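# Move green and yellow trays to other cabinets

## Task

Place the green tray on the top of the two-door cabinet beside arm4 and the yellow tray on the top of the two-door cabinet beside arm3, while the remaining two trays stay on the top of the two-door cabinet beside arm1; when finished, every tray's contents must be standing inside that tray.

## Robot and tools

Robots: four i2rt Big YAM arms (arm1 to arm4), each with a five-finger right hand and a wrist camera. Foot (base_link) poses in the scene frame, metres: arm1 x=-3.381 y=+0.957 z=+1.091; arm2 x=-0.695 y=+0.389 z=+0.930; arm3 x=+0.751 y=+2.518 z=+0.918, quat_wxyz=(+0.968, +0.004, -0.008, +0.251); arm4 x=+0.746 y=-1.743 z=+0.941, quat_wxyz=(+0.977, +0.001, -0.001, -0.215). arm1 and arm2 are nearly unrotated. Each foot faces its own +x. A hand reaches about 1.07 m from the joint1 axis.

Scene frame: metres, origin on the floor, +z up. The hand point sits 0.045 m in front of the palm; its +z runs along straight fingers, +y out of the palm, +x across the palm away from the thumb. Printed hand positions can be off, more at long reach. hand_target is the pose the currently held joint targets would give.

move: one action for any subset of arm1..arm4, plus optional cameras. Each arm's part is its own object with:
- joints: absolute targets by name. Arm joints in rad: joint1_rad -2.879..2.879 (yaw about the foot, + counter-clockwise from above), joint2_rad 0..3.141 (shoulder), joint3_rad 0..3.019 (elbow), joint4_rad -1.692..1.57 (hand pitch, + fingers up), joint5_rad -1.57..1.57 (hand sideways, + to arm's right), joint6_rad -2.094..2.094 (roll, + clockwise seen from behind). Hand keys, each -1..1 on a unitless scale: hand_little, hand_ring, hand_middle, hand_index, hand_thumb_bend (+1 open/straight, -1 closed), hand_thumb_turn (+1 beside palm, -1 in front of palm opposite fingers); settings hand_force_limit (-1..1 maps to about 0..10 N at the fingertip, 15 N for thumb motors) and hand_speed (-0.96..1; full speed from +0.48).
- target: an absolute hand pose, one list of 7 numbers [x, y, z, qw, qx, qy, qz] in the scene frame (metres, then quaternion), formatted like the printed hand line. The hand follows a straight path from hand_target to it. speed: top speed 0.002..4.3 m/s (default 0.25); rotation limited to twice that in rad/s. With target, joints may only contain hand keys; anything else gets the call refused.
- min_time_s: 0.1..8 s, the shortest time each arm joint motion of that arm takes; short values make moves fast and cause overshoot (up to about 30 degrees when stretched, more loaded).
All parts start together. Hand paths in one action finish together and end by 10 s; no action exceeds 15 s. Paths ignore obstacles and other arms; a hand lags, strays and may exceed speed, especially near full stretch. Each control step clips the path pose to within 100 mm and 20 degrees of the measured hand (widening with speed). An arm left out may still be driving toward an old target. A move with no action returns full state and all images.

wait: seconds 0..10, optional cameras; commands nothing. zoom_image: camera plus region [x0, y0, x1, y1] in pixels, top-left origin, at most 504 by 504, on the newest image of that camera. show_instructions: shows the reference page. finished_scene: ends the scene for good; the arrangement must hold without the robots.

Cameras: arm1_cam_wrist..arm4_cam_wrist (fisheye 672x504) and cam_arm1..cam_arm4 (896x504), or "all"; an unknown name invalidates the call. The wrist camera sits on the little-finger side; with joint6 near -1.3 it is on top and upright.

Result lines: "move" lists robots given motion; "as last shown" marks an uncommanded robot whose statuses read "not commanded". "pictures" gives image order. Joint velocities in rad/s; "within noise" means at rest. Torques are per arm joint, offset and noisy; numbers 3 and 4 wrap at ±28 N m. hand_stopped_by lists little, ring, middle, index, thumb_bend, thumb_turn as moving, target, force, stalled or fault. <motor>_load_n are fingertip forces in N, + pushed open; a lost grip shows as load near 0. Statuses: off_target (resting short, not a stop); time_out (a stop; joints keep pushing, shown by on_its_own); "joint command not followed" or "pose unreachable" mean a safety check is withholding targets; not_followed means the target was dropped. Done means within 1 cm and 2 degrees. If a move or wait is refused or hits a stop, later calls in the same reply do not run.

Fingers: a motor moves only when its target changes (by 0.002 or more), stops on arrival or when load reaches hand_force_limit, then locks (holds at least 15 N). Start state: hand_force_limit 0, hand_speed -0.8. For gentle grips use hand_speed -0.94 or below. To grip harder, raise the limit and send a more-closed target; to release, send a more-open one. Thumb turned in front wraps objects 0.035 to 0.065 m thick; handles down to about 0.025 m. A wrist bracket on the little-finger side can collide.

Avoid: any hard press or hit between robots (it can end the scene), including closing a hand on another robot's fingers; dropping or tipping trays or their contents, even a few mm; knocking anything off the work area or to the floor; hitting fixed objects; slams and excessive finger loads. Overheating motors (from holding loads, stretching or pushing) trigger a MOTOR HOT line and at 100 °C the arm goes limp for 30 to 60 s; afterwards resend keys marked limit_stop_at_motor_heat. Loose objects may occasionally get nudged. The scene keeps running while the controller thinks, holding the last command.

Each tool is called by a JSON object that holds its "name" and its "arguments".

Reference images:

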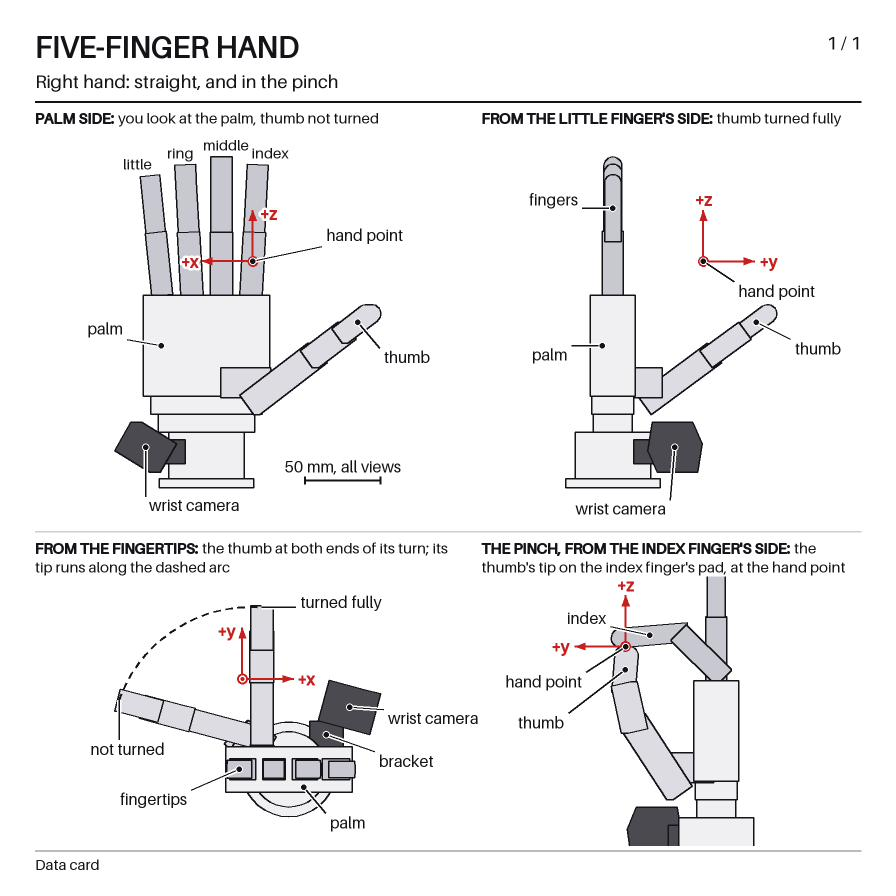

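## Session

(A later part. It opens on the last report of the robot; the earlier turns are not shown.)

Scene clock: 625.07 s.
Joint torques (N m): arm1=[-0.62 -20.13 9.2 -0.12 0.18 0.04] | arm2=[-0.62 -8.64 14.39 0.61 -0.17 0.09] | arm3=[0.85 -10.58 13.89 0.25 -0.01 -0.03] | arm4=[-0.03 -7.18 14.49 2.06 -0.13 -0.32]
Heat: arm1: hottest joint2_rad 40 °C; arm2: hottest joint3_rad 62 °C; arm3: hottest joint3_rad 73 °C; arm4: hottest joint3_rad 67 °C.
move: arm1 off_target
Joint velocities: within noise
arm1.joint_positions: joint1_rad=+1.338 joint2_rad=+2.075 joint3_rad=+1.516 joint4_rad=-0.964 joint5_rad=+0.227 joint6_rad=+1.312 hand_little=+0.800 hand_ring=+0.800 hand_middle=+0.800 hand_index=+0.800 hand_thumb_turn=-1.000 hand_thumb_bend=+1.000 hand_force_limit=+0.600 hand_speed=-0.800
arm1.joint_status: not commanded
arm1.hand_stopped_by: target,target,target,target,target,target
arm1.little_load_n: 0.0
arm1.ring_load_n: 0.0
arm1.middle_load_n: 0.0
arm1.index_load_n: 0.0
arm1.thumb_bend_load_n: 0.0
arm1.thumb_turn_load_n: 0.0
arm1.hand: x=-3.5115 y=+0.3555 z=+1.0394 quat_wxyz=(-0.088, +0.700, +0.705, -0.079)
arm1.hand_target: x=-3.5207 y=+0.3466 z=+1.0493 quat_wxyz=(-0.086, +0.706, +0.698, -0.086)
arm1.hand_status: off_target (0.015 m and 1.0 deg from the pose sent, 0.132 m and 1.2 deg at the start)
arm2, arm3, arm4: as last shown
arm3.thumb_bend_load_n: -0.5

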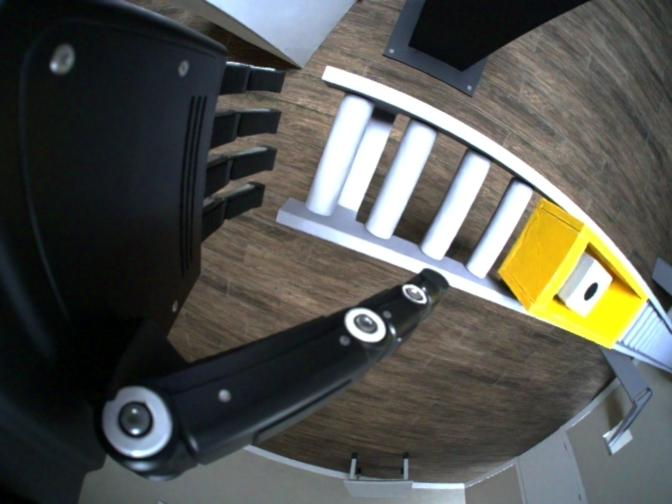

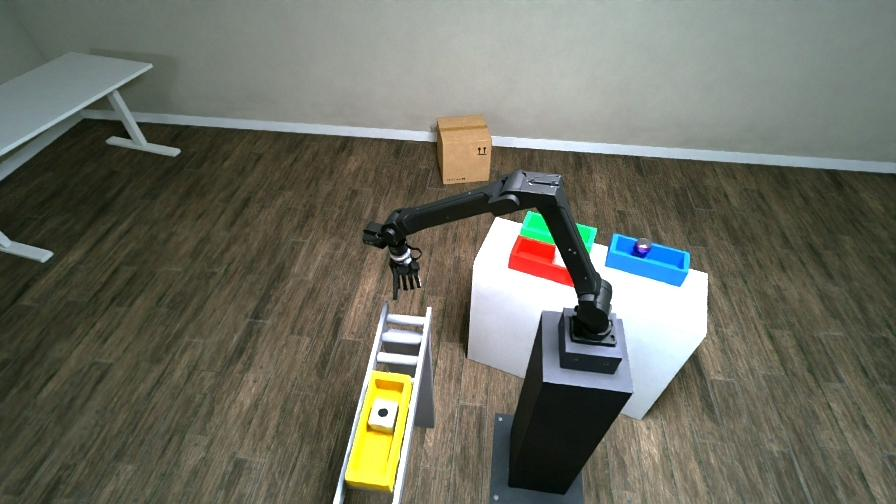

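{"name": "move", "arguments": {"arm1": {"joints": {"joint2_rad": 1.85, "joint3_rad": 1.6, "joint4_rad": -1.25, "hand_thumb_bend": 0.65, "hand_little": 0.6, "hand_ring": 0.6, "hand_middle": 0.6, "hand_index": 0.6}, "min_time_s": 2}, "cameras": ["cam_arm2"]}}

{"name": "move", "arguments": {"arm1": {"joints": {"joint1_rad": -0.15, "joint5_rad": 0.22, "joint6_rad": 1.5}, "min_time_s": 4}, "cameras": ["cam_arm2", "arm1_cam_wrist"]}}

Scene clock: 630.33 s.
Joint torques (N m): arm1=[-0.56 -18.43 10.55 -0.13 0.18 0.04] | arm2=[-0.91 -8.94 14.34 0.65 -0.17 0.09] | arm3=[0.91 -10.52 13.89 0.27 -0.01 -0.03] | arm4=[-0.15 -7.12 14.56 2.09 -0.12 -0.3]
Heat: arm1: hottest joint2_rad 40 °C; arm2: hottest joint3_rad 62 °C; arm3: hottest joint3_rad 73 °C; arm4: hottest joint3_rad 67 °C.
move: arm1 done
Joint velocities: within noise
arm1.joint_positions: joint1_rad=+1.338 joint2_rad=+1.851 joint3_rad=+1.566 joint4_rad=-1.237 joint5_rad=+0.227 joint6_rad=+1.312 hand_little=+0.600 hand_ring=+0.600 hand_middle=+0.600 hand_index=+0.600 hand_thumb_turn=-1.000 hand_thumb_bend=+0.650 hand_force_limit=+0.600 hand_speed=-0.800
arm1.joint_status: all done
arm1.hand_stopped_by: target,target,target,target,target,target
arm1.little_load_n: 0.0
arm1.ring_load_n: 0.0
arm1.middle_load_n: 0.0
arm1.index_load_n: 0.0
arm1.thumb_bend_load_n: 0.0
arm1.thumb_turn_load_n: 0.0
arm1.hand: x=-3.5037 y=+0.3832 z=+1.1813 quat_wxyz=(-0.088, +0.700, +0.705, -0.079)
arm1.hand_target: x=-3.5122 y=+0.3752 z=+1.1958 quat_wxyz=(-0.084, +0.706, +0.698, -0.090)
arm1.hand_status: not commanded
arm2.joint_positions: joint1_rad=+0.124 joint2_rad=+1.216 joint3_rad=+1.412 joint4_rad=-1.283 joint5_rad=+0.007 joint6_rad=-1.281 hand_little=+1.000 hand_ring=+1.000 hand_middle=+1.000 hand_index=+1.000 hand_thumb_turn=+1.000 hand_thumb_bend=+1.000 hand_force_limit=+0.000 hand_speed=-0.800
arm2.joint_status: not commanded
arm2.hand_stopped_by: target,target,target,target,target,target
arm2.little_load_n: 0.0
arm2.ring_load_n: 0.0
arm2.middle_load_n: 0.0
arm2.index_load_n: 0.0
arm2.thumb_bend_load_n: 0.0
arm2.thumb_turn_load_n: 0.0
arm2.hand: x=-1.1092 y=+0.4199 z=+1.2534 quat_wxyz=(-0.236, +0.122, +0.964, -0.029)
arm2.hand_target: x=-1.1116 y=+0.4143 z=+1.2764 quat_wxyz=(-0.254, +0.120, +0.959, -0.037)
arm2.hand_status: not commanded
arm3.joint_positions: joint1_rad=+0.139 joint2_rad=+1.261 joint3_rad=+1.467 joint4_rad=-1.314 joint5_rad=+0.077 joint6_rad=-1.169 hand_little=+1.000 hand_ring=+1.000 hand_middle=+1.000 hand_index=+1.000 hand_thumb_turn=+1.000 hand_thumb_bend=+1.000 hand_force_limit=+0.000 hand_speed=-0.800
arm3.joint_status: not commanded
arm3.hand_stopped_by: target,target,target,target,target,target
arm3.little_load_n: 0.0
arm3.ring_load_n: 0.0
arm3.middle_load_n: 0.0
arm3.index_load_n: 0.0
arm3.thumb_bend_load_n: 0.0
arm3.thumb_turn_load_n: 0.0
arm3.hand: x=+1.1144 y=+2.7189 z=+1.2551 quat_wxyz=(-0.087, +0.964, +0.109, +0.224)
arm3.hand_target: x=+1.1164 y=+2.7236 z=+1.2766 quat_wxyz=(-0.096, +0.959, +0.117, +0.238)
arm3.hand_status: not commanded
arm4.joint_positions: joint1_rad=+0.131 joint2_rad=+1.219 joint3_rad=+1.380 joint4_rad=-1.289 joint5_rad=+0.090 joint6_rad=-1.154 hand_little=+1.000 hand_ring=+1.000 hand_middle=+1.000 hand_index=+1.000 hand_thumb_turn=+1.000 hand_thumb_bend=+1.000 hand_force_limit=+0.000 hand_speed=-0.800
arm4.joint_status: not commanded
arm4.hand_stopped_by: target,target,target,target,target,target
arm4.little_load_n: 0.0
arm4.ring_load_n: 0.0
arm4.middle_load_n: 0.0
arm4.index_load_n: 0.0
arm4.thumb_bend_load_n: 0.0
arm4.thumb_turn_load_n: 0.0
arm4.hand: x=+1.1064 y=-1.9200 z=+1.2512 quat_wxyz=(+0.030, +0.908, -0.353, +0.222)
arm4.hand_target: x=+1.1246 y=-1.9205 z=+1.2760 quat_wxyz=(+0.026, +0.906, -0.337, +0.254)
arm4.hand_status: not commanded

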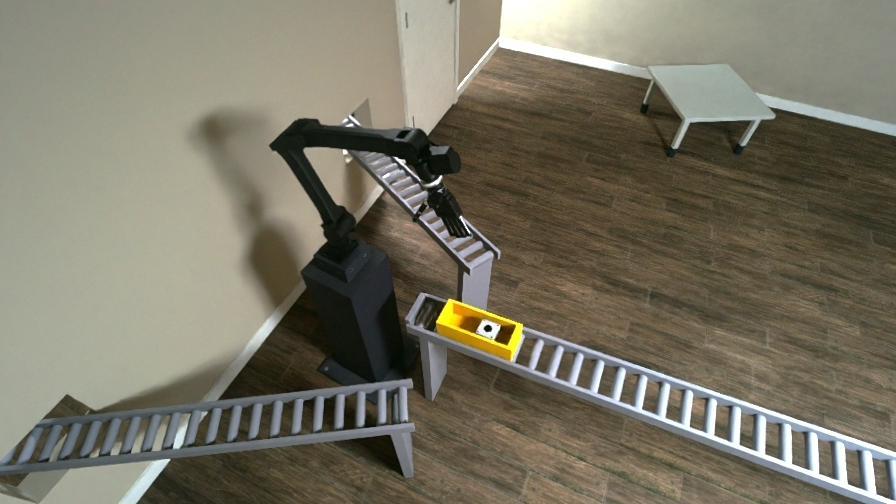

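Scene clock: 634.80 s.
Joint torques (N m): arm1=[0.97 -18.37 10.58 -0.12 -0.11 0.16] | arm2=[-0.44 -8.7 14.48 0.64 -0.19 0.11] | arm3=[0.85 -10.52 13.9 0.28 -0.01 -0.03] | arm4=[-0.56 -6.83 14.6 2.03 -0.12 -0.3]
Heat: arm1: hottest joint2_rad 39 °C; arm2: hottest joint3_rad 62 °C; arm3: hottest joint3_rad 73 °C; arm4: hottest joint3_rad 67 °C.
move: arm1 done
Joint velocities: within noise
arm1.joint_positions: joint1_rad=-0.162 joint2_rad=+1.851 joint3_rad=+1.566 joint4_rad=-1.237 joint5_rad=+0.224 joint6_rad=+1.470 hand_little=+0.600 hand_ring=+0.600 hand_middle=+0.600 hand_index=+0.600 hand_thumb_turn=-1.000 hand_thumb_bend=+0.650 hand_force_limit=+0.600 hand_speed=-0.800
arm1.joint_status: all done
arm1.hand_stopped_by: target,target,target,target,target,target
arm1.little_load_n: 0.0
arm1.ring_load_n: 0.0
arm1.middle_load_n: 0.0
arm1.index_load_n: 0.0
arm1.thumb_bend_load_n: 0.0
arm1.thumb_turn_load_n: 0.0
arm1.hand: x=-3.9709 y=+1.0438 z=+1.1878 quat_wxyz=(-0.116, +0.992, -0.040, -0.012)
arm1.hand_target: x=-3.9819 y=+1.0392 z=+1.2028 quat_wxyz=(-0.115, +0.992, -0.046, -0.025)
arm1.hand_status: not commanded
arm2, arm3, arm4: as last shown
arm2.thumb_bend_load_n: -0.5
pictures: arm1_cam_wrist, cam_arm2

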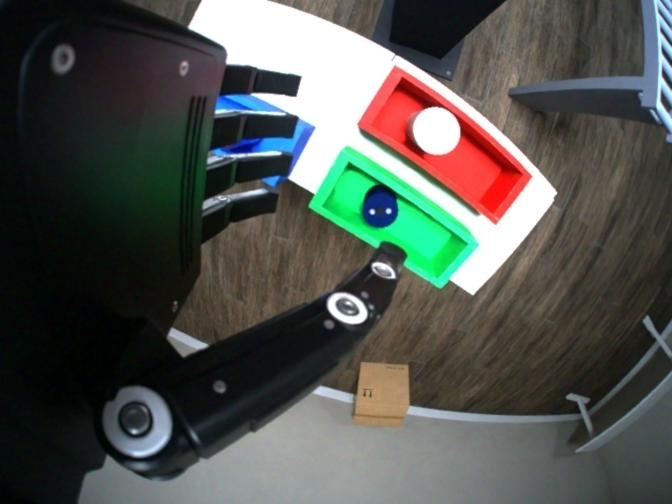

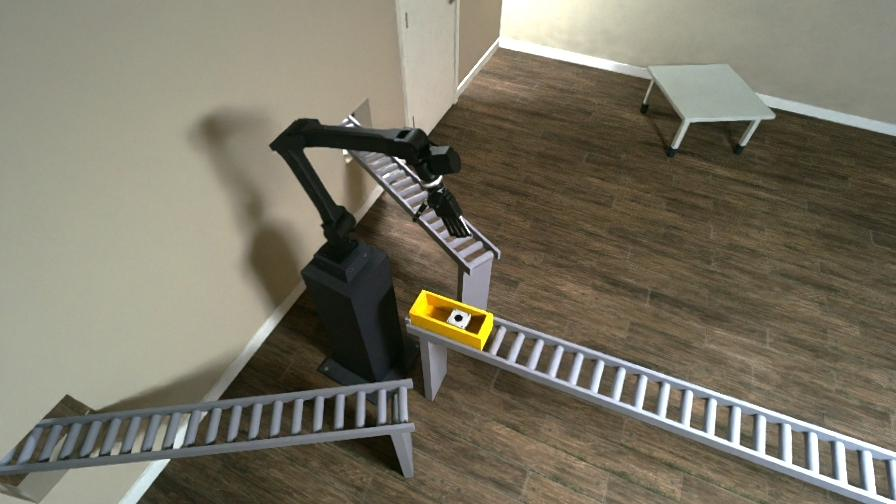

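{"name": "move", "arguments": {"arm1": {"target": [-4.065, 1.052, 0.96, -0.1206, 0.9816, -0.1467, 0.018], "speed": 0.2, "joints": {"hand_little": 0.5, "hand_ring": 0.5, "hand_middle": 0.5, "hand_index": 0.5}}, "cameras": ["arm1_cam_wrist"]}}

Scene clock: 642.87 s.
Joint torques (N m): arm1=[1.08 -21.13 9.03 0.29 0.19 0.14] | arm2=[0.03 -9.11 14.45 0.61 -0.16 0.08] | arm3=[0.85 -10.58 13.89 0.27 -0.01 -0.03] | arm4=[-0.38 -6.83 14.65 1.94 -0.11 -0.28]
Heat: arm1: hottest joint2_rad 39 °C; arm2: hottest joint3_rad 62 °C; arm3: hottest joint3_rad 73 °C; arm4: hottest joint3_rad 68 °C.
move: arm1 off_target
Joint velocities: within noise
arm1.joint_positions: joint1_rad=-0.139 joint2_rad=+2.340 joint3_rad=+1.757 joint4_rad=-1.042 joint5_rad=+0.234 joint6_rad=+1.719 hand_little=+0.500 hand_ring=+0.500 hand_middle=+0.500 hand_index=+0.500 hand_thumb_turn=-1.000 hand_thumb_bend=+0.650 hand_force_limit=+0.600 hand_speed=-0.800
arm1.joint_status: all done
arm1.hand_stopped_by: target,target,target,target,target,target
arm1.little_load_n: 0.0
arm1.ring_load_n: 0.0
arm1.middle_load_n: 0.0
arm1.index_load_n: 0.0
arm1.thumb_bend_load_n: 0.0
arm1.thumb_turn_load_n: 0.0
arm1.hand: x=-4.0519 y=+1.0531 z=+0.9630 quat_wxyz=(-0.118, +0.982, -0.146, +0.024)
arm1.hand_target: x=-4.0627 y=+1.0505 z=+0.9594 quat_wxyz=(-0.120, +0.981, -0.151, +0.018)
arm1.hand_status: off_target (0.014 m and 0.8 deg from the pose sent, 0.247 m and 12.7 deg at the start)
arm2, arm3, arm4: as last shown
arm2.ring_load_n: -0.5
arm2.thumb_bend_load_n: 0.0

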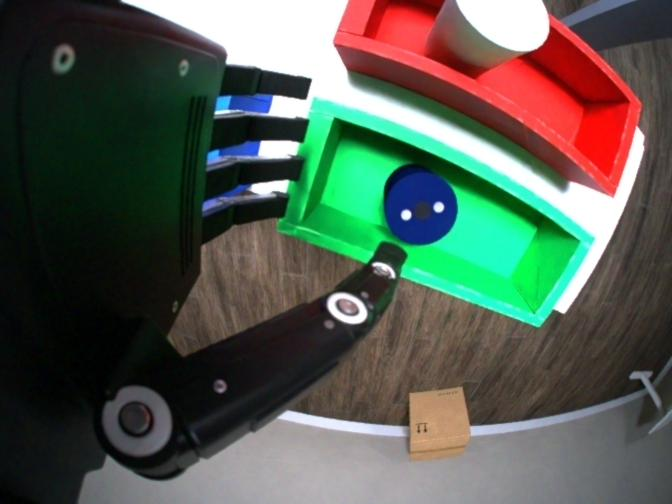

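{"name": "move", "arguments": {"arm1": {"target": [-4.064, 1.076, 0.9, -0.1206, 0.9816, -0.1467, 0.018], "speed": 0.1}, "cameras": ["arm1_cam_wrist"]}}

Scene clock: 648.27 s.
Joint torques (N m): arm1=[-0.21 -20.19 8.75 0.76 0.02 -0.23] | arm2=[-0.85 -9.23 14.23 0.72 -0.14 0.11] | arm3=[0.91 -10.52 13.89 0.27 -0.01 -0.03] | arm4=[-0.5 -7 14.6 1.96 -0.11 -0.28]
Heat: arm1: hottest joint2_rad 39 °C; arm2: hottest joint3_rad 62 °C; arm3: hottest joint3_rad 74 °C; arm4: hottest joint3_rad 68 °C.
move: arm1 off_target
Joint velocities: within noise
arm1.joint_positions: joint1_rad=-0.176 joint2_rad=+2.429 joint3_rad=+1.781 joint4_rad=-0.960 joint5_rad=+0.240 joint6_rad=+1.708 hand_little=+0.500 hand_ring=+0.500 hand_middle=+0.500 hand_index=+0.500 hand_thumb_turn=-1.000 hand_thumb_bend=+0.650 hand_force_limit=+0.600 hand_speed=-0.800
arm1.joint_status: not commanded
arm1.hand_stopped_by: target,target,target,target,target,target
arm1.little_load_n: 0.0
arm1.ring_load_n: 0.0
arm1.middle_load_n: 0.0
arm1.index_load_n: 0.5
arm1.thumb_bend_load_n: 0.0
arm1.thumb_turn_load_n: 0.0
arm1.hand: x=-4.0565 y=+1.0804 z=+0.9147 quat_wxyz=(-0.121, +0.980, -0.160, +0.019)
arm1.hand_target: x=-4.0616 y=+1.0825 z=+0.8997 quat_wxyz=(-0.120, +0.981, -0.152, +0.018)
arm1.hand_status: off_target (0.017 m and 1.5 deg from the pose sent, 0.068 m and 0.8 deg at the start)
arm2, arm3, arm4: as last shown
arm2.ring_load_n: 0.0

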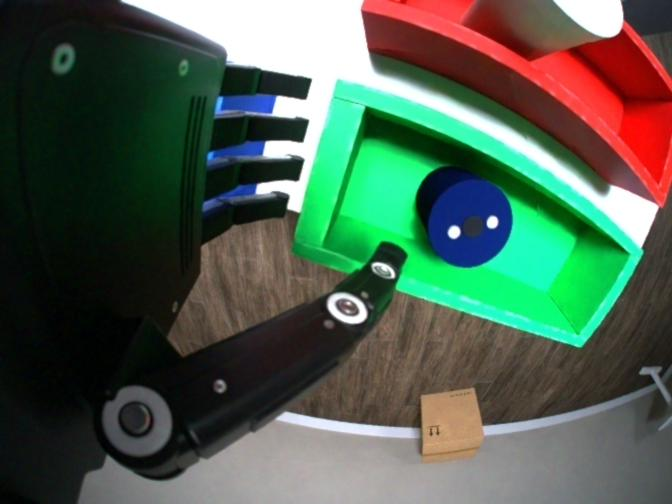

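{"name": "move", "arguments": {"arm1": {"target": [-4.067, 1.071, 0.857, -0.1207, 0.9829, -0.1381, 0.017], "speed": 0.08}, "cameras": ["arm1_cam_wrist"]}}

Scene clock: 652.97 s.
Joint torques (N m): arm1=[0.91 -21.3 8.55 0.72 0.02 -0.24] | arm2=[-0.26 -9.05 14.34 0.72 -0.15 0.07] | arm3=[0.85 -10.52 13.87 0.27 -0.01 -0.03] | arm4=[-0.32 -6.89 14.63 2.11 -0.11 -0.3]
Heat: arm1: hottest joint2_rad 39 °C; arm2: hottest joint3_rad 62 °C; arm3: hottest joint3_rad 74 °C; arm4: hottest joint3_rad 68 °C.
move: arm1 off_target
Joint velocities: within noise
arm1.joint_positions: joint1_rad=-0.174 joint2_rad=+2.519 joint3_rad=+1.810 joint4_rad=-0.910 joint5_rad=+0.242 joint6_rad=+1.696 hand_little=+0.500 hand_ring=+0.500 hand_middle=+0.500 hand_index=+0.500 hand_thumb_turn=-1.000 hand_thumb_bend=+0.650 hand_force_limit=+0.600 hand_speed=-0.800
arm1.joint_status: not commanded
arm1.hand_stopped_by: target,target,target,target,target,target
arm1.little_load_n: 0.5
arm1.ring_load_n: 0.0
arm1.middle_load_n: 0.0
arm1.index_load_n: 0.0
arm1.thumb_bend_load_n: 0.0
arm1.thumb_turn_load_n: 0.0
arm1.hand: x=-4.0550 y=+1.0790 z=+0.8653 quat_wxyz=(-0.121, +0.981, -0.152, +0.025)
arm1.hand_target: x=-4.0650 y=+1.0731 z=+0.8570 quat_wxyz=(-0.121, +0.983, -0.140, +0.017)
arm1.hand_status: off_target (0.017 m and 1.9 deg from the pose sent, 0.059 m and 2.5 deg at the start)
arm2, arm3, arm4: as last shown
arm4.middle_load_n: -0.5

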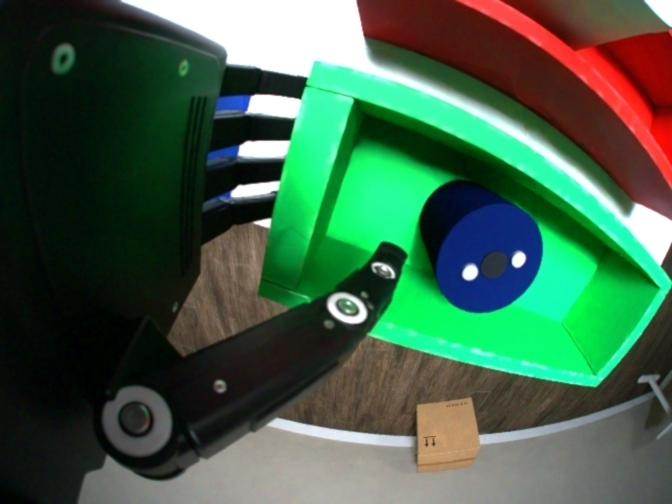

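{"name": "move", "arguments": {"arm1": {"target": [-4.069, 1.072, 0.813, -0.121, 0.9851, -0.121, 0.0149], "speed": 0.06}, "cameras": ["arm1_cam_wrist"]}}

Scene clock: 658.93 s.
Joint torques (N m): arm1=[1.2 -21.19 8.16 0.76 0.05 -0.25] | arm2=[0.03 -8.76 14.41 0.72 -0.21 0.13] | arm3=[0.91 -10.46 13.9 0.28 -0.01 -0.02] | arm4=[-0.32 -6.77 14.82 1.92 -0.13 -0.33]
Heat: arm1: hottest joint2_rad 40 °C; arm2: hottest joint3_rad 62 °C; arm3: hottest joint3_rad 74 °C; arm4: hottest joint3_rad 68 °C.
move: arm1 off_target
Joint velocities: within noise
arm1.joint_positions: joint1_rad=-0.171 joint2_rad=+2.601 joint3_rad=+1.859 joint4_rad=-0.858 joint5_rad=+0.242 joint6_rad=+1.657 hand_little=+0.500 hand_ring=+0.500 hand_middle=+0.500 hand_index=+0.500 hand_thumb_turn=-1.000 hand_thumb_bend=+0.650 hand_force_limit=+0.600 hand_speed=-0.800
arm1.joint_status: not commanded
arm1.hand_stopped_by: target,target,target,target,target,target
arm1.little_load_n: 0.0
arm1.ring_load_n: 0.0
arm1.middle_load_n: 0.0
arm1.index_load_n: 0.0
arm1.thumb_bend_load_n: 0.0
arm1.thumb_turn_load_n: 0.0
arm1.hand: x=-4.0631 y=+1.0771 z=+0.8277 quat_wxyz=(-0.121, +0.983, -0.133, +0.017)
arm1.hand_target: x=-4.0682 y=+1.0702 z=+0.8140 quat_wxyz=(-0.121, +0.985, -0.119, +0.014)
arm1.hand_status: off_target (0.017 m and 1.4 deg from the pose sent, 0.055 m and 3.8 deg at the start)
arm2, arm3, arm4: as last shown
arm3.ring_load_n: 0.5
arm4.middle_load_n: 0.0
arm4.thumb_bend_load_n: -0.5

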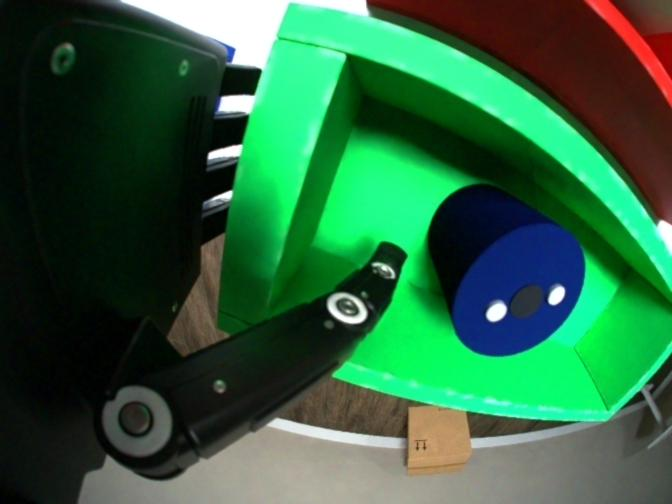

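{"name": "move", "arguments": {"arm1": {"joints": {"hand_speed": -0.85, "hand_force_limit": -0.6, "hand_thumb_bend": -0.6}}}}

{"name": "move", "arguments": {"arm1": {"joints": {"hand_speed": -0.92, "hand_force_limit": -0.6, "hand_little": 0.0, "hand_ring": 0.0, "hand_middle": 0.0, "hand_index": 0.0}}}}

{"name": "move", "arguments": {"arm1": {"joints": {"hand_speed": -0.93, "hand_force_limit": 0.6, "hand_thumb_bend": -0.62}}, "cameras": ["arm1_cam_wrist"]}}

Scene clock: 666.50 s.
Joint torques (N m): arm1=[1.26 -21.25 8.14 0.77 0.02 -0.24] | arm2=[-0.44 -9.23 14.45 0.81 -0.16 0.08] | arm3=[0.85 -10.52 13.9 0.27 -0.01 -0.03] | arm4=[-0.38 -7 14.45 2.13 -0.11 -0.32]
Heat: arm1: hottest joint2_rad 40 °C; arm2: hottest joint3_rad 62 °C; arm3: hottest joint3_rad 74 °C; arm4: hottest joint3_rad 68 °C.
move: arm1 off_target
Joint velocities: within noise
arm1.joint_positions: joint1_rad=-0.169 joint2_rad=+2.601 joint3_rad=+1.859 joint4_rad=-0.858 joint5_rad=+0.243 joint6_rad=+1.657 hand_little=+0.500 hand_ring=+0.500 hand_middle=+0.500 hand_index=+0.500 hand_thumb_turn=-1.000 hand_thumb_bend=-0.044 hand_force_limit=-0.600 hand_speed=-0.850
arm1.joint_status: hand_thumb_bend off_target (ended at -0.044, target -0.600); the others done
arm1.hand_stopped_by: target,target,target,target,force,target
arm1.little_load_n: 0.0
arm1.ring_load_n: 0.0
arm1.middle_load_n: 2.0
arm1.index_load_n: 0.0
arm1.thumb_bend_load_n: 3.0
arm1.thumb_turn_load_n: 0.5
arm1.hand: x=-4.0633 y=+1.0764 z=+0.8276 quat_wxyz=(-0.122, +0.984, -0.132, +0.017)
arm1.hand_target: x=-4.0683 y=+1.0694 z=+0.8140 quat_wxyz=(-0.122, +0.985, -0.119, +0.014)
arm1.hand_status: not commanded
arm2, arm3, arm4: as last shown
arm3.ring_load_n: 0.0
arm4.thumb_bend_load_n: 0.0
pictures: none

Scene clock: 668.67 s.
Joint torques (N m): arm1=[1.2 -21.19 8.14 0.73 0.02 -0.22] | arm2=[-0.79 -8.94 14.42 0.65 -0.2 0.11] | arm3=[0.85 -10.52 13.89 0.27 -0.02 -0.03] | arm4=[-0.21 -6.77 14.42 1.91 -0.11 -0.3]
Heat: arm1: hottest joint2_rad 40 °C; arm2: hottest joint3_rad 62 °C; arm3: hottest joint3_rad 74 °C; arm4: hottest joint3_rad 68 °C.
move: arm1 off_target
Joint velocities: within noise
arm1.joint_positions: joint1_rad=-0.169 joint2_rad=+2.601 joint3_rad=+1.861 joint4_rad=-0.856 joint5_rad=+0.245 joint6_rad=+1.645 hand_little=+0.367 hand_ring=+0.449 hand_middle=+0.500 hand_index=+0.479 hand_thumb_turn=-1.000 hand_thumb_bend=-0.043 hand_force_limit=-0.600 hand_speed=-0.920
arm1.joint_status: hand_little off_target (ended at +0.367, target +0.000); hand_ring off_target (ended at +0.449, target +0.000); hand_middle off_target (ended at +0.500, target +0.000); hand_index off_target (ended at +0.479, target +0.000); the others done
arm1.hand_stopped_by: force,force,force,force,force,target
arm1.little_load_n: 2.0
arm1.ring_load_n: 1.5
arm1.middle_load_n: 0.5
arm1.index_load_n: 1.5
arm1.thumb_bend_load_n: 4.5
arm1.thumb_turn_load_n: 1.5
arm1.hand: x=-4.0638 y=+1.0764 z=+0.8281 quat_wxyz=(-0.123, +0.984, -0.126, +0.016)
arm1.hand_target: x=-4.0686 y=+1.0695 z=+0.8144 quat_wxyz=(-0.123, +0.986, -0.114, +0.014)
arm1.hand_status: not commanded
arm2, arm3, arm4: as last shown
arm4.thumb_turn_load_n: -0.5
pictures: none

Scene clock: 669.77 s.
Joint torques (N m): arm1=[1.32 -21.13 8.16 0.75 -0.16 -0.2] | arm2=[-0.56 -9 14.37 0.76 -0.15 0.1] | arm3=[0.85 -10.52 13.87 0.27 -0.01 -0.02] | arm4=[-0.26 -6.83 14.58 2.13 -0.13 -0.29]
Heat: arm1: hottest joint2_rad 40 °C; arm2: hottest joint3_rad 62 °C; arm3: hottest joint3_rad 74 °C; arm4: hottest joint3_rad 68 °C.
move: arm1 off_target
Joint velocities: within noise
arm1.joint_positions: joint1_rad=-0.163 joint2_rad=+2.601 joint3_rad=+1.859 joint4_rad=-0.856 joint5_rad=+0.259 joint6_rad=+1.643 hand_little=+0.367 hand_ring=+0.449 hand_middle=+0.500 hand_index=+0.479 hand_thumb_turn=-1.000 hand_thumb_bend=-0.112 hand_force_limit=+0.600 hand_speed=-0.930
arm1.joint_status: hand_thumb_bend off_target (ended at -0.112, target -0.620); the others done
arm1.hand_stopped_by: force,force,force,force,force,target
arm1.little_load_n: 3.0
arm1.ring_load_n: 2.0
arm1.middle_load_n: 1.5
arm1.index_load_n: 3.5
arm1.thumb_bend_load_n: 12.0
arm1.thumb_turn_load_n: 2.5
arm1.hand: x=-4.0631 y=+1.0747 z=+0.8275 quat_wxyz=(-0.130, +0.984, -0.122, +0.017)
arm1.hand_target: x=-4.0682 y=+1.0668 z=+0.8138 quat_wxyz=(-0.127, +0.986, -0.111, +0.015)
arm1.hand_status: not commanded
arm2.joint_positions: joint1_rad=+0.124 joint2_rad=+1.216 joint3_rad=+1.412 joint4_rad=-1.283 joint5_rad=+0.007 joint6_rad=-1.281 hand_little=+1.000 hand_ring=+1.000 hand_middle=+1.000 hand_index=+1.000 hand_thumb_turn=+1.000 hand_thumb_bend=+1.000 hand_force_limit=+0.000 hand_speed=-0.800
arm2.joint_status: not commanded
arm2.hand_stopped_by: target,target,target,target,target,target
arm2.little_load_n: 0.0
arm2.ring_load_n: 0.0
arm2.middle_load_n: 0.0
arm2.index_load_n: 0.0
arm2.thumb_bend_load_n: 0.0
arm2.thumb_turn_load_n: 0.0
arm2.hand: x=-1.1092 y=+0.4199 z=+1.2534 quat_wxyz=(-0.236, +0.122, +0.964, -0.029)
arm2.hand_target: x=-1.1116 y=+0.4143 z=+1.2764 quat_wxyz=(-0.254, +0.120, +0.959, -0.037)
arm2.hand_status: not commanded
arm3.joint_positions: joint1_rad=+0.139 joint2_rad=+1.261 joint3_rad=+1.467 joint4_rad=-1.314 joint5_rad=+0.077 joint6_rad=-1.169 hand_little=+1.000 hand_ring=+1.000 hand_middle=+1.000 hand_index=+1.000 hand_thumb_turn=+1.000 hand_thumb_bend=+1.000 hand_force_limit=+0.000 hand_speed=-0.800
arm3.joint_status: not commanded
arm3.hand_stopped_by: target,target,target,target,target,target
arm3.little_load_n: 0.0
arm3.ring_load_n: 0.0
arm3.middle_load_n: 0.0
arm3.index_load_n: 0.0
arm3.thumb_bend_load_n: 0.0
arm3.thumb_turn_load_n: 0.0
arm3.hand: x=+1.1144 y=+2.7189 z=+1.2551 quat_wxyz=(-0.087, +0.964, +0.109, +0.224)
arm3.hand_target: x=+1.1164 y=+2.7236 z=+1.2766 quat_wxyz=(-0.096, +0.959, +0.117, +0.238)
arm3.hand_status: not commanded
arm4.joint_positions: joint1_rad=+0.131 joint2_rad=+1.219 joint3_rad=+1.380 joint4_rad=-1.289 joint5_rad=+0.090 joint6_rad=-1.154 hand_little=+1.000 hand_ring=+1.000 hand_middle=+1.000 hand_index=+1.000 hand_thumb_turn=+1.000 hand_thumb_bend=+1.000 hand_force_limit=+0.000 hand_speed=-0.800
arm4.joint_status: not commanded
arm4.hand_stopped_by: target,target,target,target,target,target
arm4.little_load_n: 0.0
arm4.ring_load_n: 0.0
arm4.middle_load_n: 0.0
arm4.index_load_n: 0.5
arm4.thumb_bend_load_n: 0.0
arm4.thumb_turn_load_n: 0.0
arm4.hand: x=+1.1064 y=-1.9200 z=+1.2512 quat_wxyz=(+0.030, +0.908, -0.353, +0.222)
arm4.hand_target: x=+1.1246 y=-1.9205 z=+1.2760 quat_wxyz=(+0.026, +0.906, -0.337, +0.254)
arm4.hand_status: not commanded

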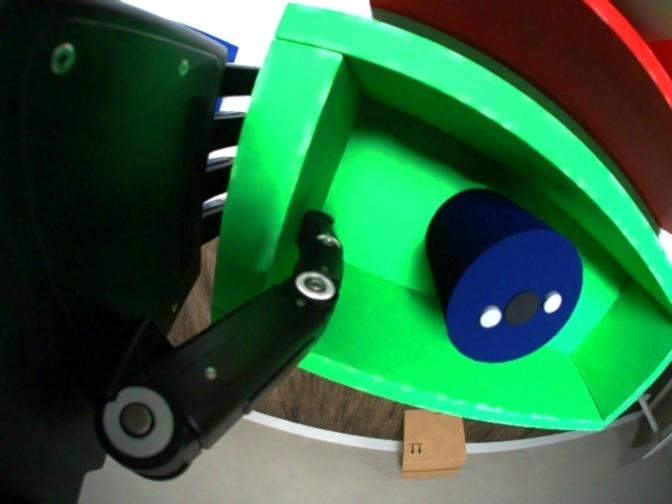

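{"name": "move", "arguments": {"arm1": {"target": [-4.066, 1.074, 0.87, -0.124, 0.985, -0.121, 0.0149], "speed": 0.04}, "arm2": {"joints": {"joint1_rad": 0.05, "joint6_rad": 0.0, "hand_thumb_turn": -1.0, "hand_thumb_bend": 0.65, "hand_little": 0.5, "hand_ring": 0.5, "hand_middle": 0.5, "hand_index": 0.5}, "min_time_s": 3}, "arm3": {"joints": {"joint2_rad": 1.5, "joint3_rad": 0.7, "joint4_rad": 0.3}, "min_time_s": 4}, "arm4": {"joints": {"joint2_rad": 1.5, "joint3_rad": 0.7, "joint4_rad": 0.3}, "min_time_s": 4}, "cameras": ["arm1_cam_wrist", "arm2_cam_wrist"]}}

Scene clock: 680.40 s.
Joint torques (N m): arm1=[0.09 -27.34 6.3 -0.29 -0.39 -0.11] | arm2=[-2.73 -8.76 14.48 0.54 -0.16 0.13] | arm3=[0.85 -11.28 8.34 2.43 -0.05 -0.04] | arm4=[-0.5 -8.59 7.69 3.38 -0.13 -0.3]
Heat: arm1: hottest joint2_rad 41 °C; arm2: hottest joint3_rad 63 °C; arm3: hottest joint3_rad 71 °C; arm4: hottest joint3_rad 65 °C.
move: arm1 off_target; arm2 done; arm3 done; arm4 done
Joint velocities: within noise
arm1.joint_positions: joint1_rad=-0.160 joint2_rad=+2.569 joint3_rad=+1.835 joint4_rad=-0.893 joint5_rad=+0.259 joint6_rad=+1.654 hand_little=+0.366 hand_ring=+0.449 hand_middle=+0.500 hand_index=+0.479 hand_thumb_turn=-1.000 hand_thumb_bend=-0.111 hand_force_limit=+0.600 hand_speed=-0.930
arm1.joint_status: not commanded
arm1.hand_stopped_by: force,force,force,force,force,target
arm1.little_load_n: 0.5
arm1.ring_load_n: 2.0
arm1.middle_load_n: 3.5
arm1.index_load_n: 6.5
arm1.thumb_bend_load_n: 15.0
arm1.thumb_turn_load_n: 2.0
arm1.hand: x=-4.0534 y=+1.0712 z=+0.8405 quat_wxyz=(-0.129, +0.983, -0.124, +0.031)
arm1.hand_target: x=-4.0666 y=+1.0723 z=+0.8687 quat_wxyz=(-0.124, +0.984, -0.125, +0.015)
arm1.hand_status: off_target (0.032 m and 1.9 deg from the pose sent, 0.043 m and 0.7 deg at the start)
arm2.joint_positions: joint1_rad=+0.063 joint2_rad=+1.216 joint3_rad=+1.412 joint4_rad=-1.283 joint5_rad=+0.007 joint6_rad=-0.011 hand_little=+0.500 hand_ring=+0.500 hand_middle=+0.500 hand_index=+0.500 hand_thumb_turn=-1.000 hand_thumb_bend=+0.650 hand_force_limit=+0.000 hand_speed=-0.800
arm2.joint_status: all done
arm2.hand_stopped_by: target,target,target,target,target,target
arm2.little_load_n: 0.0
arm2.ring_load_n: 0.0
arm2.middle_load_n: 0.0
arm2.index_load_n: 0.0
arm2.thumb_bend_load_n: 0.0
arm2.thumb_turn_load_n: 0.0
arm2.hand: x=-1.0961 y=+0.3660 z=+1.2459 quat_wxyz=(-0.178, +0.691, +0.683, -0.158)
arm2.hand_target: x=-1.0994 y=+0.3695 z=+1.2692 quat_wxyz=(-0.190, +0.695, +0.672, -0.173)
arm2.hand_status: not commanded
arm3.joint_positions: joint1_rad=+0.139 joint2_rad=+1.485 joint3_rad=+0.702 joint4_rad=+0.272 joint5_rad=+0.077 joint6_rad=-1.169 hand_little=+1.000 hand_ring=+1.000 hand_middle=+1.000 hand_index=+1.000 hand_thumb_turn=+1.000 hand_thumb_bend=+1.000 hand_force_limit=+0.000 hand_speed=-0.800
arm3.joint_status: all done
arm3.hand_stopped_by: target,target,target,target,target,target
arm3.little_load_n: 0.0
arm3.ring_load_n: 0.0
arm3.middle_load_n: 0.0
arm3.index_load_n: 0.0
arm3.thumb_bend_load_n: 0.0
arm3.thumb_turn_load_n: 0.0
arm3.hand: x=+1.2106 y=+2.7919 z=+0.9962 quat_wxyz=(-0.228, +0.854, +0.085, +0.460)
arm3.hand_target: x=+1.2118 y=+2.7968 z=+0.9940 quat_wxyz=(-0.231, +0.850, +0.092, +0.464)
arm3.hand_status: not commanded
arm4.joint_positions: joint1_rad=+0.131 joint2_rad=+1.483 joint3_rad=+0.716 joint4_rad=+0.273 joint5_rad=+0.090 joint6_rad=-1.154 hand_little=+1.000 hand_ring=+1.000 hand_middle=+1.000 hand_index=+1.000 hand_thumb_turn=+1.000 hand_thumb_bend=+1.000 hand_force_limit=+0.000 hand_speed=-0.800
arm4.joint_status: all done
arm4.hand_stopped_by: target,target,target,target,target,target
arm4.little_load_n: 0.0
arm4.ring_load_n: 0.0
arm4.middle_load_n: 0.0
arm4.index_load_n: 0.0
arm4.thumb_bend_load_n: 0.0
arm4.thumb_turn_load_n: 0.0
arm4.hand: x=+1.2414 y=-1.9614 z=+1.0186 quat_wxyz=(+0.008, +0.794, -0.324, +0.514)
arm4.hand_target: x=+1.2418 y=-1.9547 z=+1.0094 quat_wxyz=(+0.008, +0.800, -0.311, +0.512)
arm4.hand_status: not commanded

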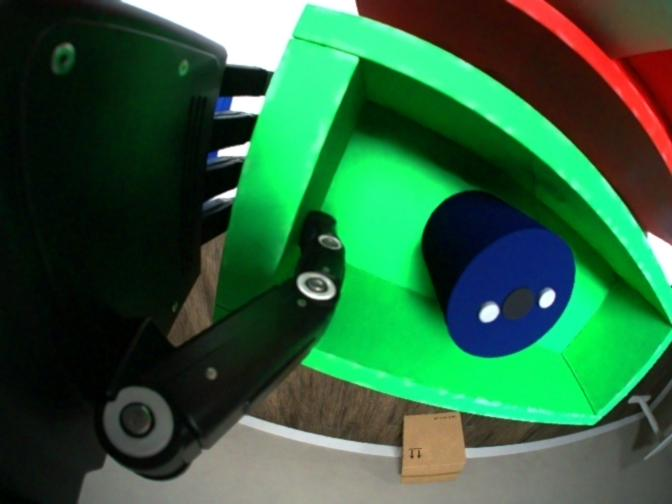

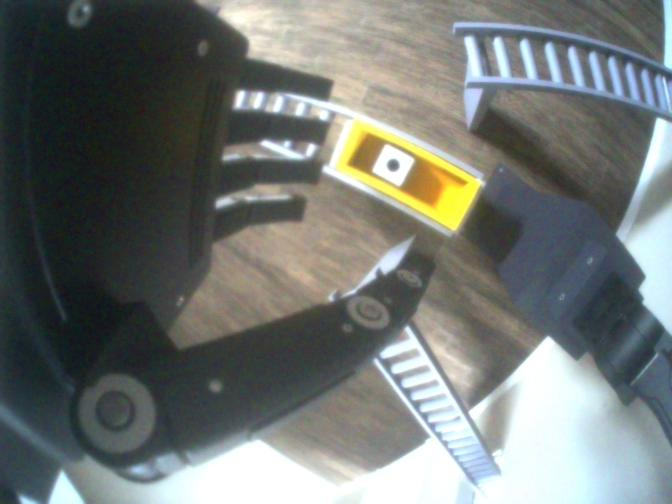

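{"name": "zoom_image", "arguments": {"camera": "arm2_cam_wrist", "region": [230, 60, 530, 280]}}

{"name": "move", "arguments": {"arm1": {"target": [-4.066, 1.074, 0.93, -0.124, 0.985, -0.121, 0.0149], "speed": 0.06}, "cameras": ["arm1_cam_wrist"]}}

Scaled by 1.680 from the camera's image (finer frame: 960x720).

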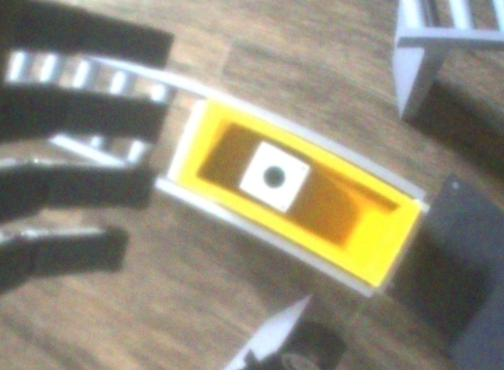

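Scene clock: 686.07 s.
Joint torques (N m): arm1=[-0.21 -27.46 6.86 -0.34 -0.39 -0.22] | arm2=[-2.96 -9.29 14.34 0.72 -0.18 0.11] | arm3=[0.91 -11.28 8.35 2.41 -0.04 -0.04] | arm4=[-0.32 -8.41 7.57 3.38 -0.14 -0.3]
Heat: arm1: hottest joint2_rad 41 °C; arm2: hottest joint3_rad 63 °C; arm3: hottest joint3_rad 68 °C; arm4: hottest joint3_rad 61 °C.
move: arm1 off_target
Joint velocities: within noise
arm1.joint_positions: joint1_rad=-0.160 joint2_rad=+2.470 joint3_rad=+1.815 joint4_rad=-0.974 joint5_rad=+0.259 joint6_rad=+1.654 hand_little=+0.366 hand_ring=+0.449 hand_middle=+0.500 hand_index=+0.479 hand_thumb_turn=-1.000 hand_thumb_bend=-0.111 hand_force_limit=+0.600 hand_speed=-0.930
arm1.joint_status: not commanded
arm1.hand_stopped_by: force,force,force,force,force,target
arm1.little_load_n: 0.5
arm1.ring_load_n: 3.0
arm1.middle_load_n: 4.5
arm1.index_load_n: 7.5
arm1.thumb_bend_load_n: 18.5
arm1.thumb_turn_load_n: 2.5
arm1.hand: x=-4.0551 y=+1.0713 z=+0.8975 quat_wxyz=(-0.129, +0.983, -0.124, +0.032)
arm1.hand_target: x=-4.0675 y=+1.0742 z=+0.9291 quat_wxyz=(-0.124, +0.985, -0.121, +0.014)
arm1.hand_status: off_target (0.034 m and 2.1 deg from the pose sent, 0.090 m and 1.9 deg at the start)
arm2, arm3, arm4: as last shown
arm3.little_load_n: -0.5
arm4.thumb_turn_load_n: 0.5

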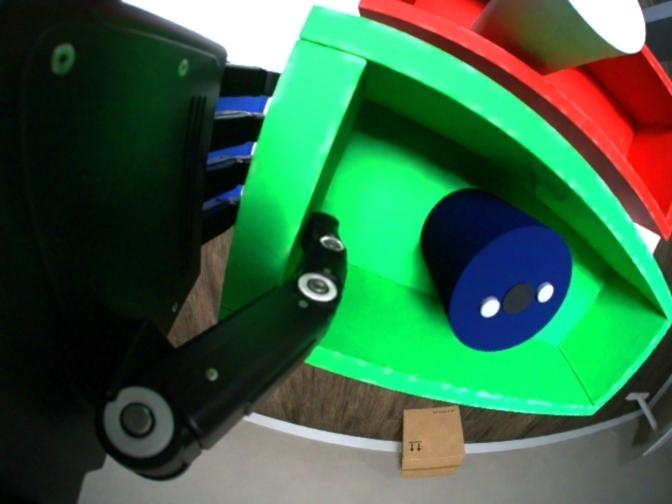

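{"name": "move", "arguments": {"arm1": {"target": [-4.066, 1.074, 1.22, -0.124, 0.985, -0.121, 0.0149], "speed": 0.15}, "arm2": {"target": [-1.2, 0.365, 0.97, -0.0879, 0.7157, 0.6876, -0.0845], "speed": 0.2}, "cameras": ["arm1_cam_wrist", "arm2_cam_wrist"]}}

{"name": "zoom_image", "arguments": {"camera": "arm2_cam_wrist", "region": [230, 20, 630, 340]}}

Scene clock: 694.30 s.
Joint torques (N m): arm1=[-0.26 -25.99 12.66 -0.49 -0.36 -0.25] | arm2=[-1.14 -14.92 10.63 1.18 -0.2 0.13] | arm3=[0.85 -11.28 8.32 2.41 -0.04 -0.04] | arm4=[-0.85 -8.53 7.54 3.43 -0.14 -0.31]
Heat: arm1: hottest joint2_rad 42 °C; arm2: hottest joint3_rad 62 °C; arm3: hottest joint3_rad 64 °C; arm4: hottest joint3_rad 57 °C.
move: arm1 off_target; arm2 off_target
Joint velocities: within noise
arm1.joint_positions: joint1_rad=-0.160 joint2_rad=+2.191 joint3_rad=+2.070 joint4_rad=-1.543 joint5_rad=+0.259 joint6_rad=+1.654 hand_little=+0.366 hand_ring=+0.449 hand_middle=+0.500 hand_index=+0.479 hand_thumb_turn=-1.000 hand_thumb_bend=-0.111 hand_force_limit=+0.600 hand_speed=-0.930
arm1.joint_status: not commanded
arm1.hand_stopped_by: force,force,force,force,force,target
arm1.little_load_n: 0.5
arm1.ring_load_n: 2.5
arm1.middle_load_n: 5.0
arm1.index_load_n: 7.5
arm1.thumb_bend_load_n: 18.0
arm1.thumb_turn_load_n: 2.5
arm1.hand: x=-4.0568 y=+1.0708 z=+1.1698 quat_wxyz=(-0.128, +0.983, -0.122, +0.050)
arm1.hand_target: x=-4.0713 y=+1.0749 z=+1.2185 quat_wxyz=(-0.125, +0.985, -0.122, +0.009)
arm1.hand_status: off_target (0.051 m and 4.0 deg from the pose sent, 0.323 m and 2.1 deg at the start)
arm2.joint_positions: joint1_rad=+0.063 joint2_rad=+1.745 joint3_rad=+1.240 joint4_rad=-0.865 joint5_rad=-0.002 joint6_rad=+0.012 hand_little=+0.500 hand_ring=+0.500 hand_middle=+0.500 hand_index=+0.500 hand_thumb_turn=-1.000 hand_thumb_bend=+0.650 hand_force_limit=+0.000 hand_speed=-0.800
arm2.joint_status: not commanded
arm2.hand_stopped_by: target,target,target,target,target,target
arm2.little_load_n: 0.0
arm2.ring_load_n: 0.0
arm2.middle_load_n: 0.0
arm2.index_load_n: 0.5
arm2.thumb_bend_load_n: 0.0
arm2.thumb_turn_load_n: 0.0
arm2.hand: x=-1.1790 y=+0.3685 z=+0.9600 quat_wxyz=(-0.074, +0.716, +0.691, -0.066)
arm2.hand_target: x=-1.1955 y=+0.3644 z=+0.9707 quat_wxyz=(-0.088, +0.715, +0.688, -0.084)
arm2.hand_status: off_target (0.023 m and 2.7 deg from the pose sent, 0.295 m and 13.6 deg at the start)
arm3, arm4: as last shown
arm3.little_load_n: 0.0
arm4.thumb_turn_load_n: 0.0

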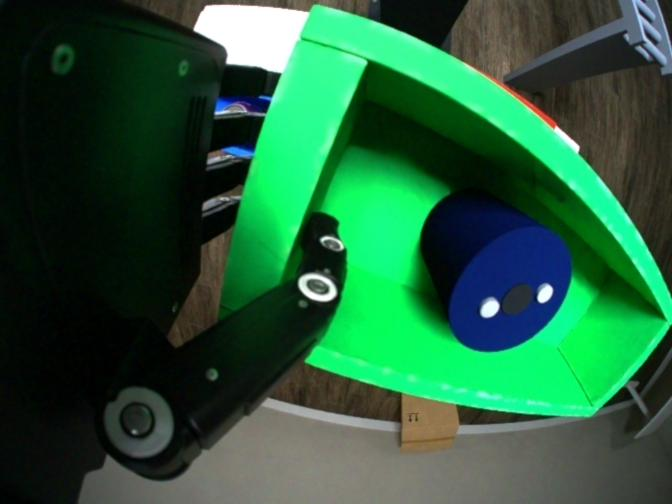

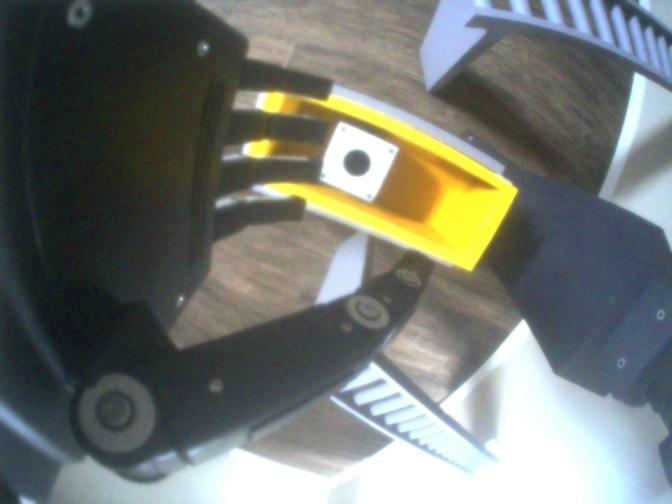

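Scaled by 1.260 from the camera's image (finer frame: 960x720).

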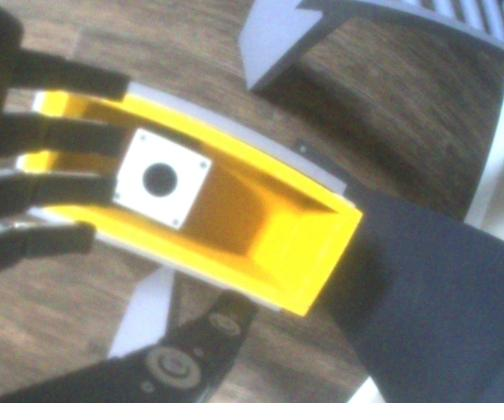

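{"name": "move", "arguments": {"arm1": {"joints": {"joint1_rad": 1.4}, "min_time_s": 6}, "arm2": {"target": [-1.255, 0.364, 0.91, -0.0879, 0.7157, 0.6876, -0.0845], "speed": 0.1}, "cameras": ["arm2_cam_wrist", "cam_arm1"]}}

{"name": "zoom_image", "arguments": {"camera": "arm2_cam_wrist", "region": [200, 20, 600, 340]}}

Scene clock: 711.30 s.
Joint torques (N m): arm1=[-0.67 -26.05 12.64 -0.49 -0.43 -0.25] | arm2=[-0.56 -16.5 11.71 1.31 -0.2 0.12] | arm3=[0.85 -11.4 8.34 2.44 -0.05 -0.04] | arm4=[-0.15 -8.59 7.57 3.49 -0.11 -0.3]
Heat: arm1: hottest joint2_rad 44 °C; arm2: hottest joint3_rad 62 °C; arm3: hottest joint3_rad 59 °C; arm4: hottest joint3_rad 52 °C.
move: arm1 done; arm2 off_target
Joint velocities: within noise
arm1.joint_positions: joint1_rad=+1.406 joint2_rad=+2.191 joint3_rad=+2.070 joint4_rad=-1.543 joint5_rad=+0.260 joint6_rad=+1.654 hand_little=+0.366 hand_ring=+0.449 hand_middle=+0.500 hand_index=+0.479 hand_thumb_turn=-1.000 hand_thumb_bend=-0.111 hand_force_limit=+0.600 hand_speed=-0.930
arm1.joint_status: all done
arm1.hand_stopped_by: force,force,force,force,force,target
arm1.little_load_n: 0.0
arm1.ring_load_n: 2.5
arm1.middle_load_n: 5.0
arm1.index_load_n: 8.0
arm1.thumb_bend_load_n: 18.5
arm1.thumb_turn_load_n: 3.0
arm1.hand: x=-3.4975 y=+0.2812 z=+1.1635 quat_wxyz=(-0.131, +0.782, +0.607, -0.054)
arm1.hand_target: x=-3.5022 y=+0.2664 z=+1.2122 quat_wxyz=(-0.099, +0.784, +0.608, -0.079)
arm1.hand_status: not commanded
arm2.joint_positions: joint1_rad=+0.063 joint2_rad=+1.941 joint3_rad=+1.356 joint4_rad=-0.786 joint5_rad=-0.002 joint6_rad=+0.012 hand_little=+0.500 hand_ring=+0.500 hand_middle=+0.500 hand_index=+0.500 hand_thumb_turn=-1.000 hand_thumb_bend=+0.650 hand_force_limit=+0.000 hand_speed=-0.800
arm2.joint_status: not commanded
arm2.hand_stopped_by: target,target,target,target,target,target
arm2.little_load_n: 0.0
arm2.ring_load_n: 0.0
arm2.middle_load_n: 0.0
arm2.index_load_n: 0.0
arm2.thumb_bend_load_n: 0.0
arm2.thumb_turn_load_n: 0.0
arm2.hand: x=-1.2305 y=+0.3704 z=+0.9010 quat_wxyz=(-0.073, +0.716, +0.691, -0.065)
arm2.hand_target: x=-1.2530 y=+0.3638 z=+0.9097 quat_wxyz=(-0.088, +0.714, +0.690, -0.084)
arm2.hand_status: off_target (0.027 m and 2.8 deg from the pose sent, 0.091 m and 2.7 deg at the start)
arm3, arm4: as last shown

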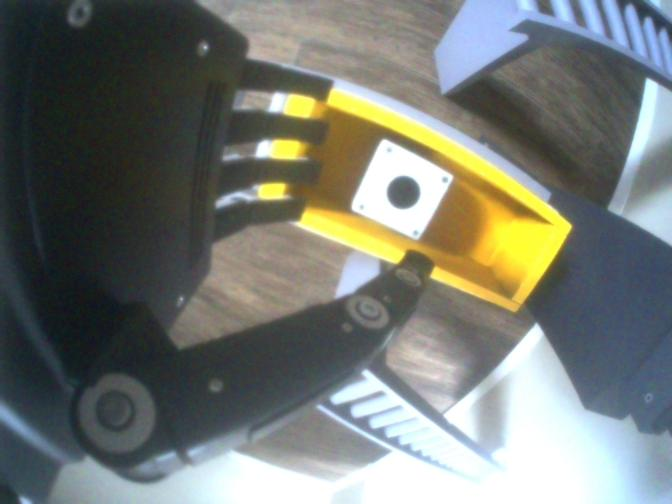

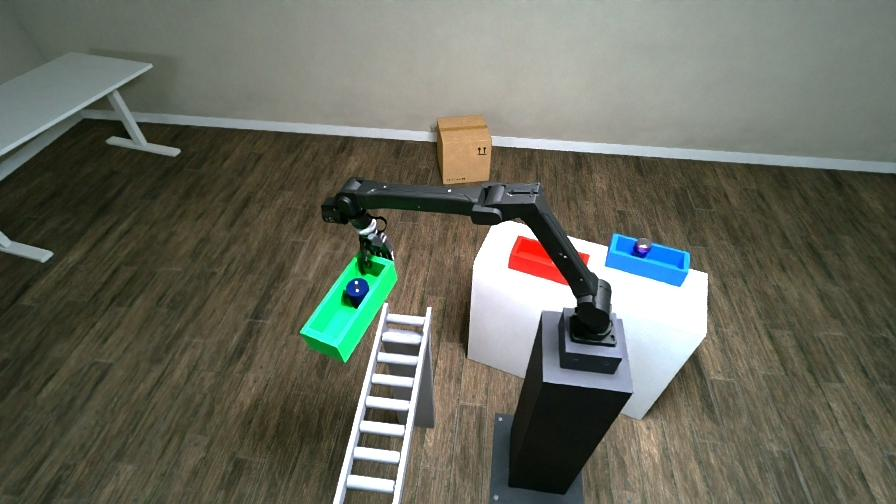

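Scaled by 1.260 from the camera's image (finer frame: 960x720).

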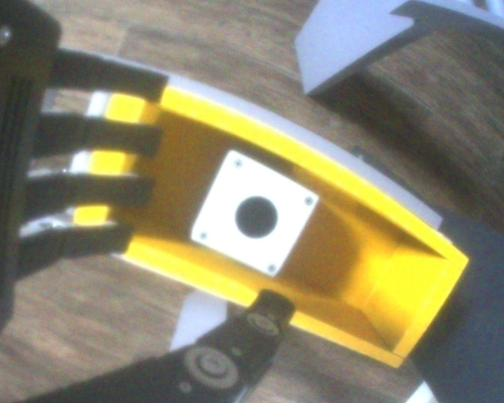

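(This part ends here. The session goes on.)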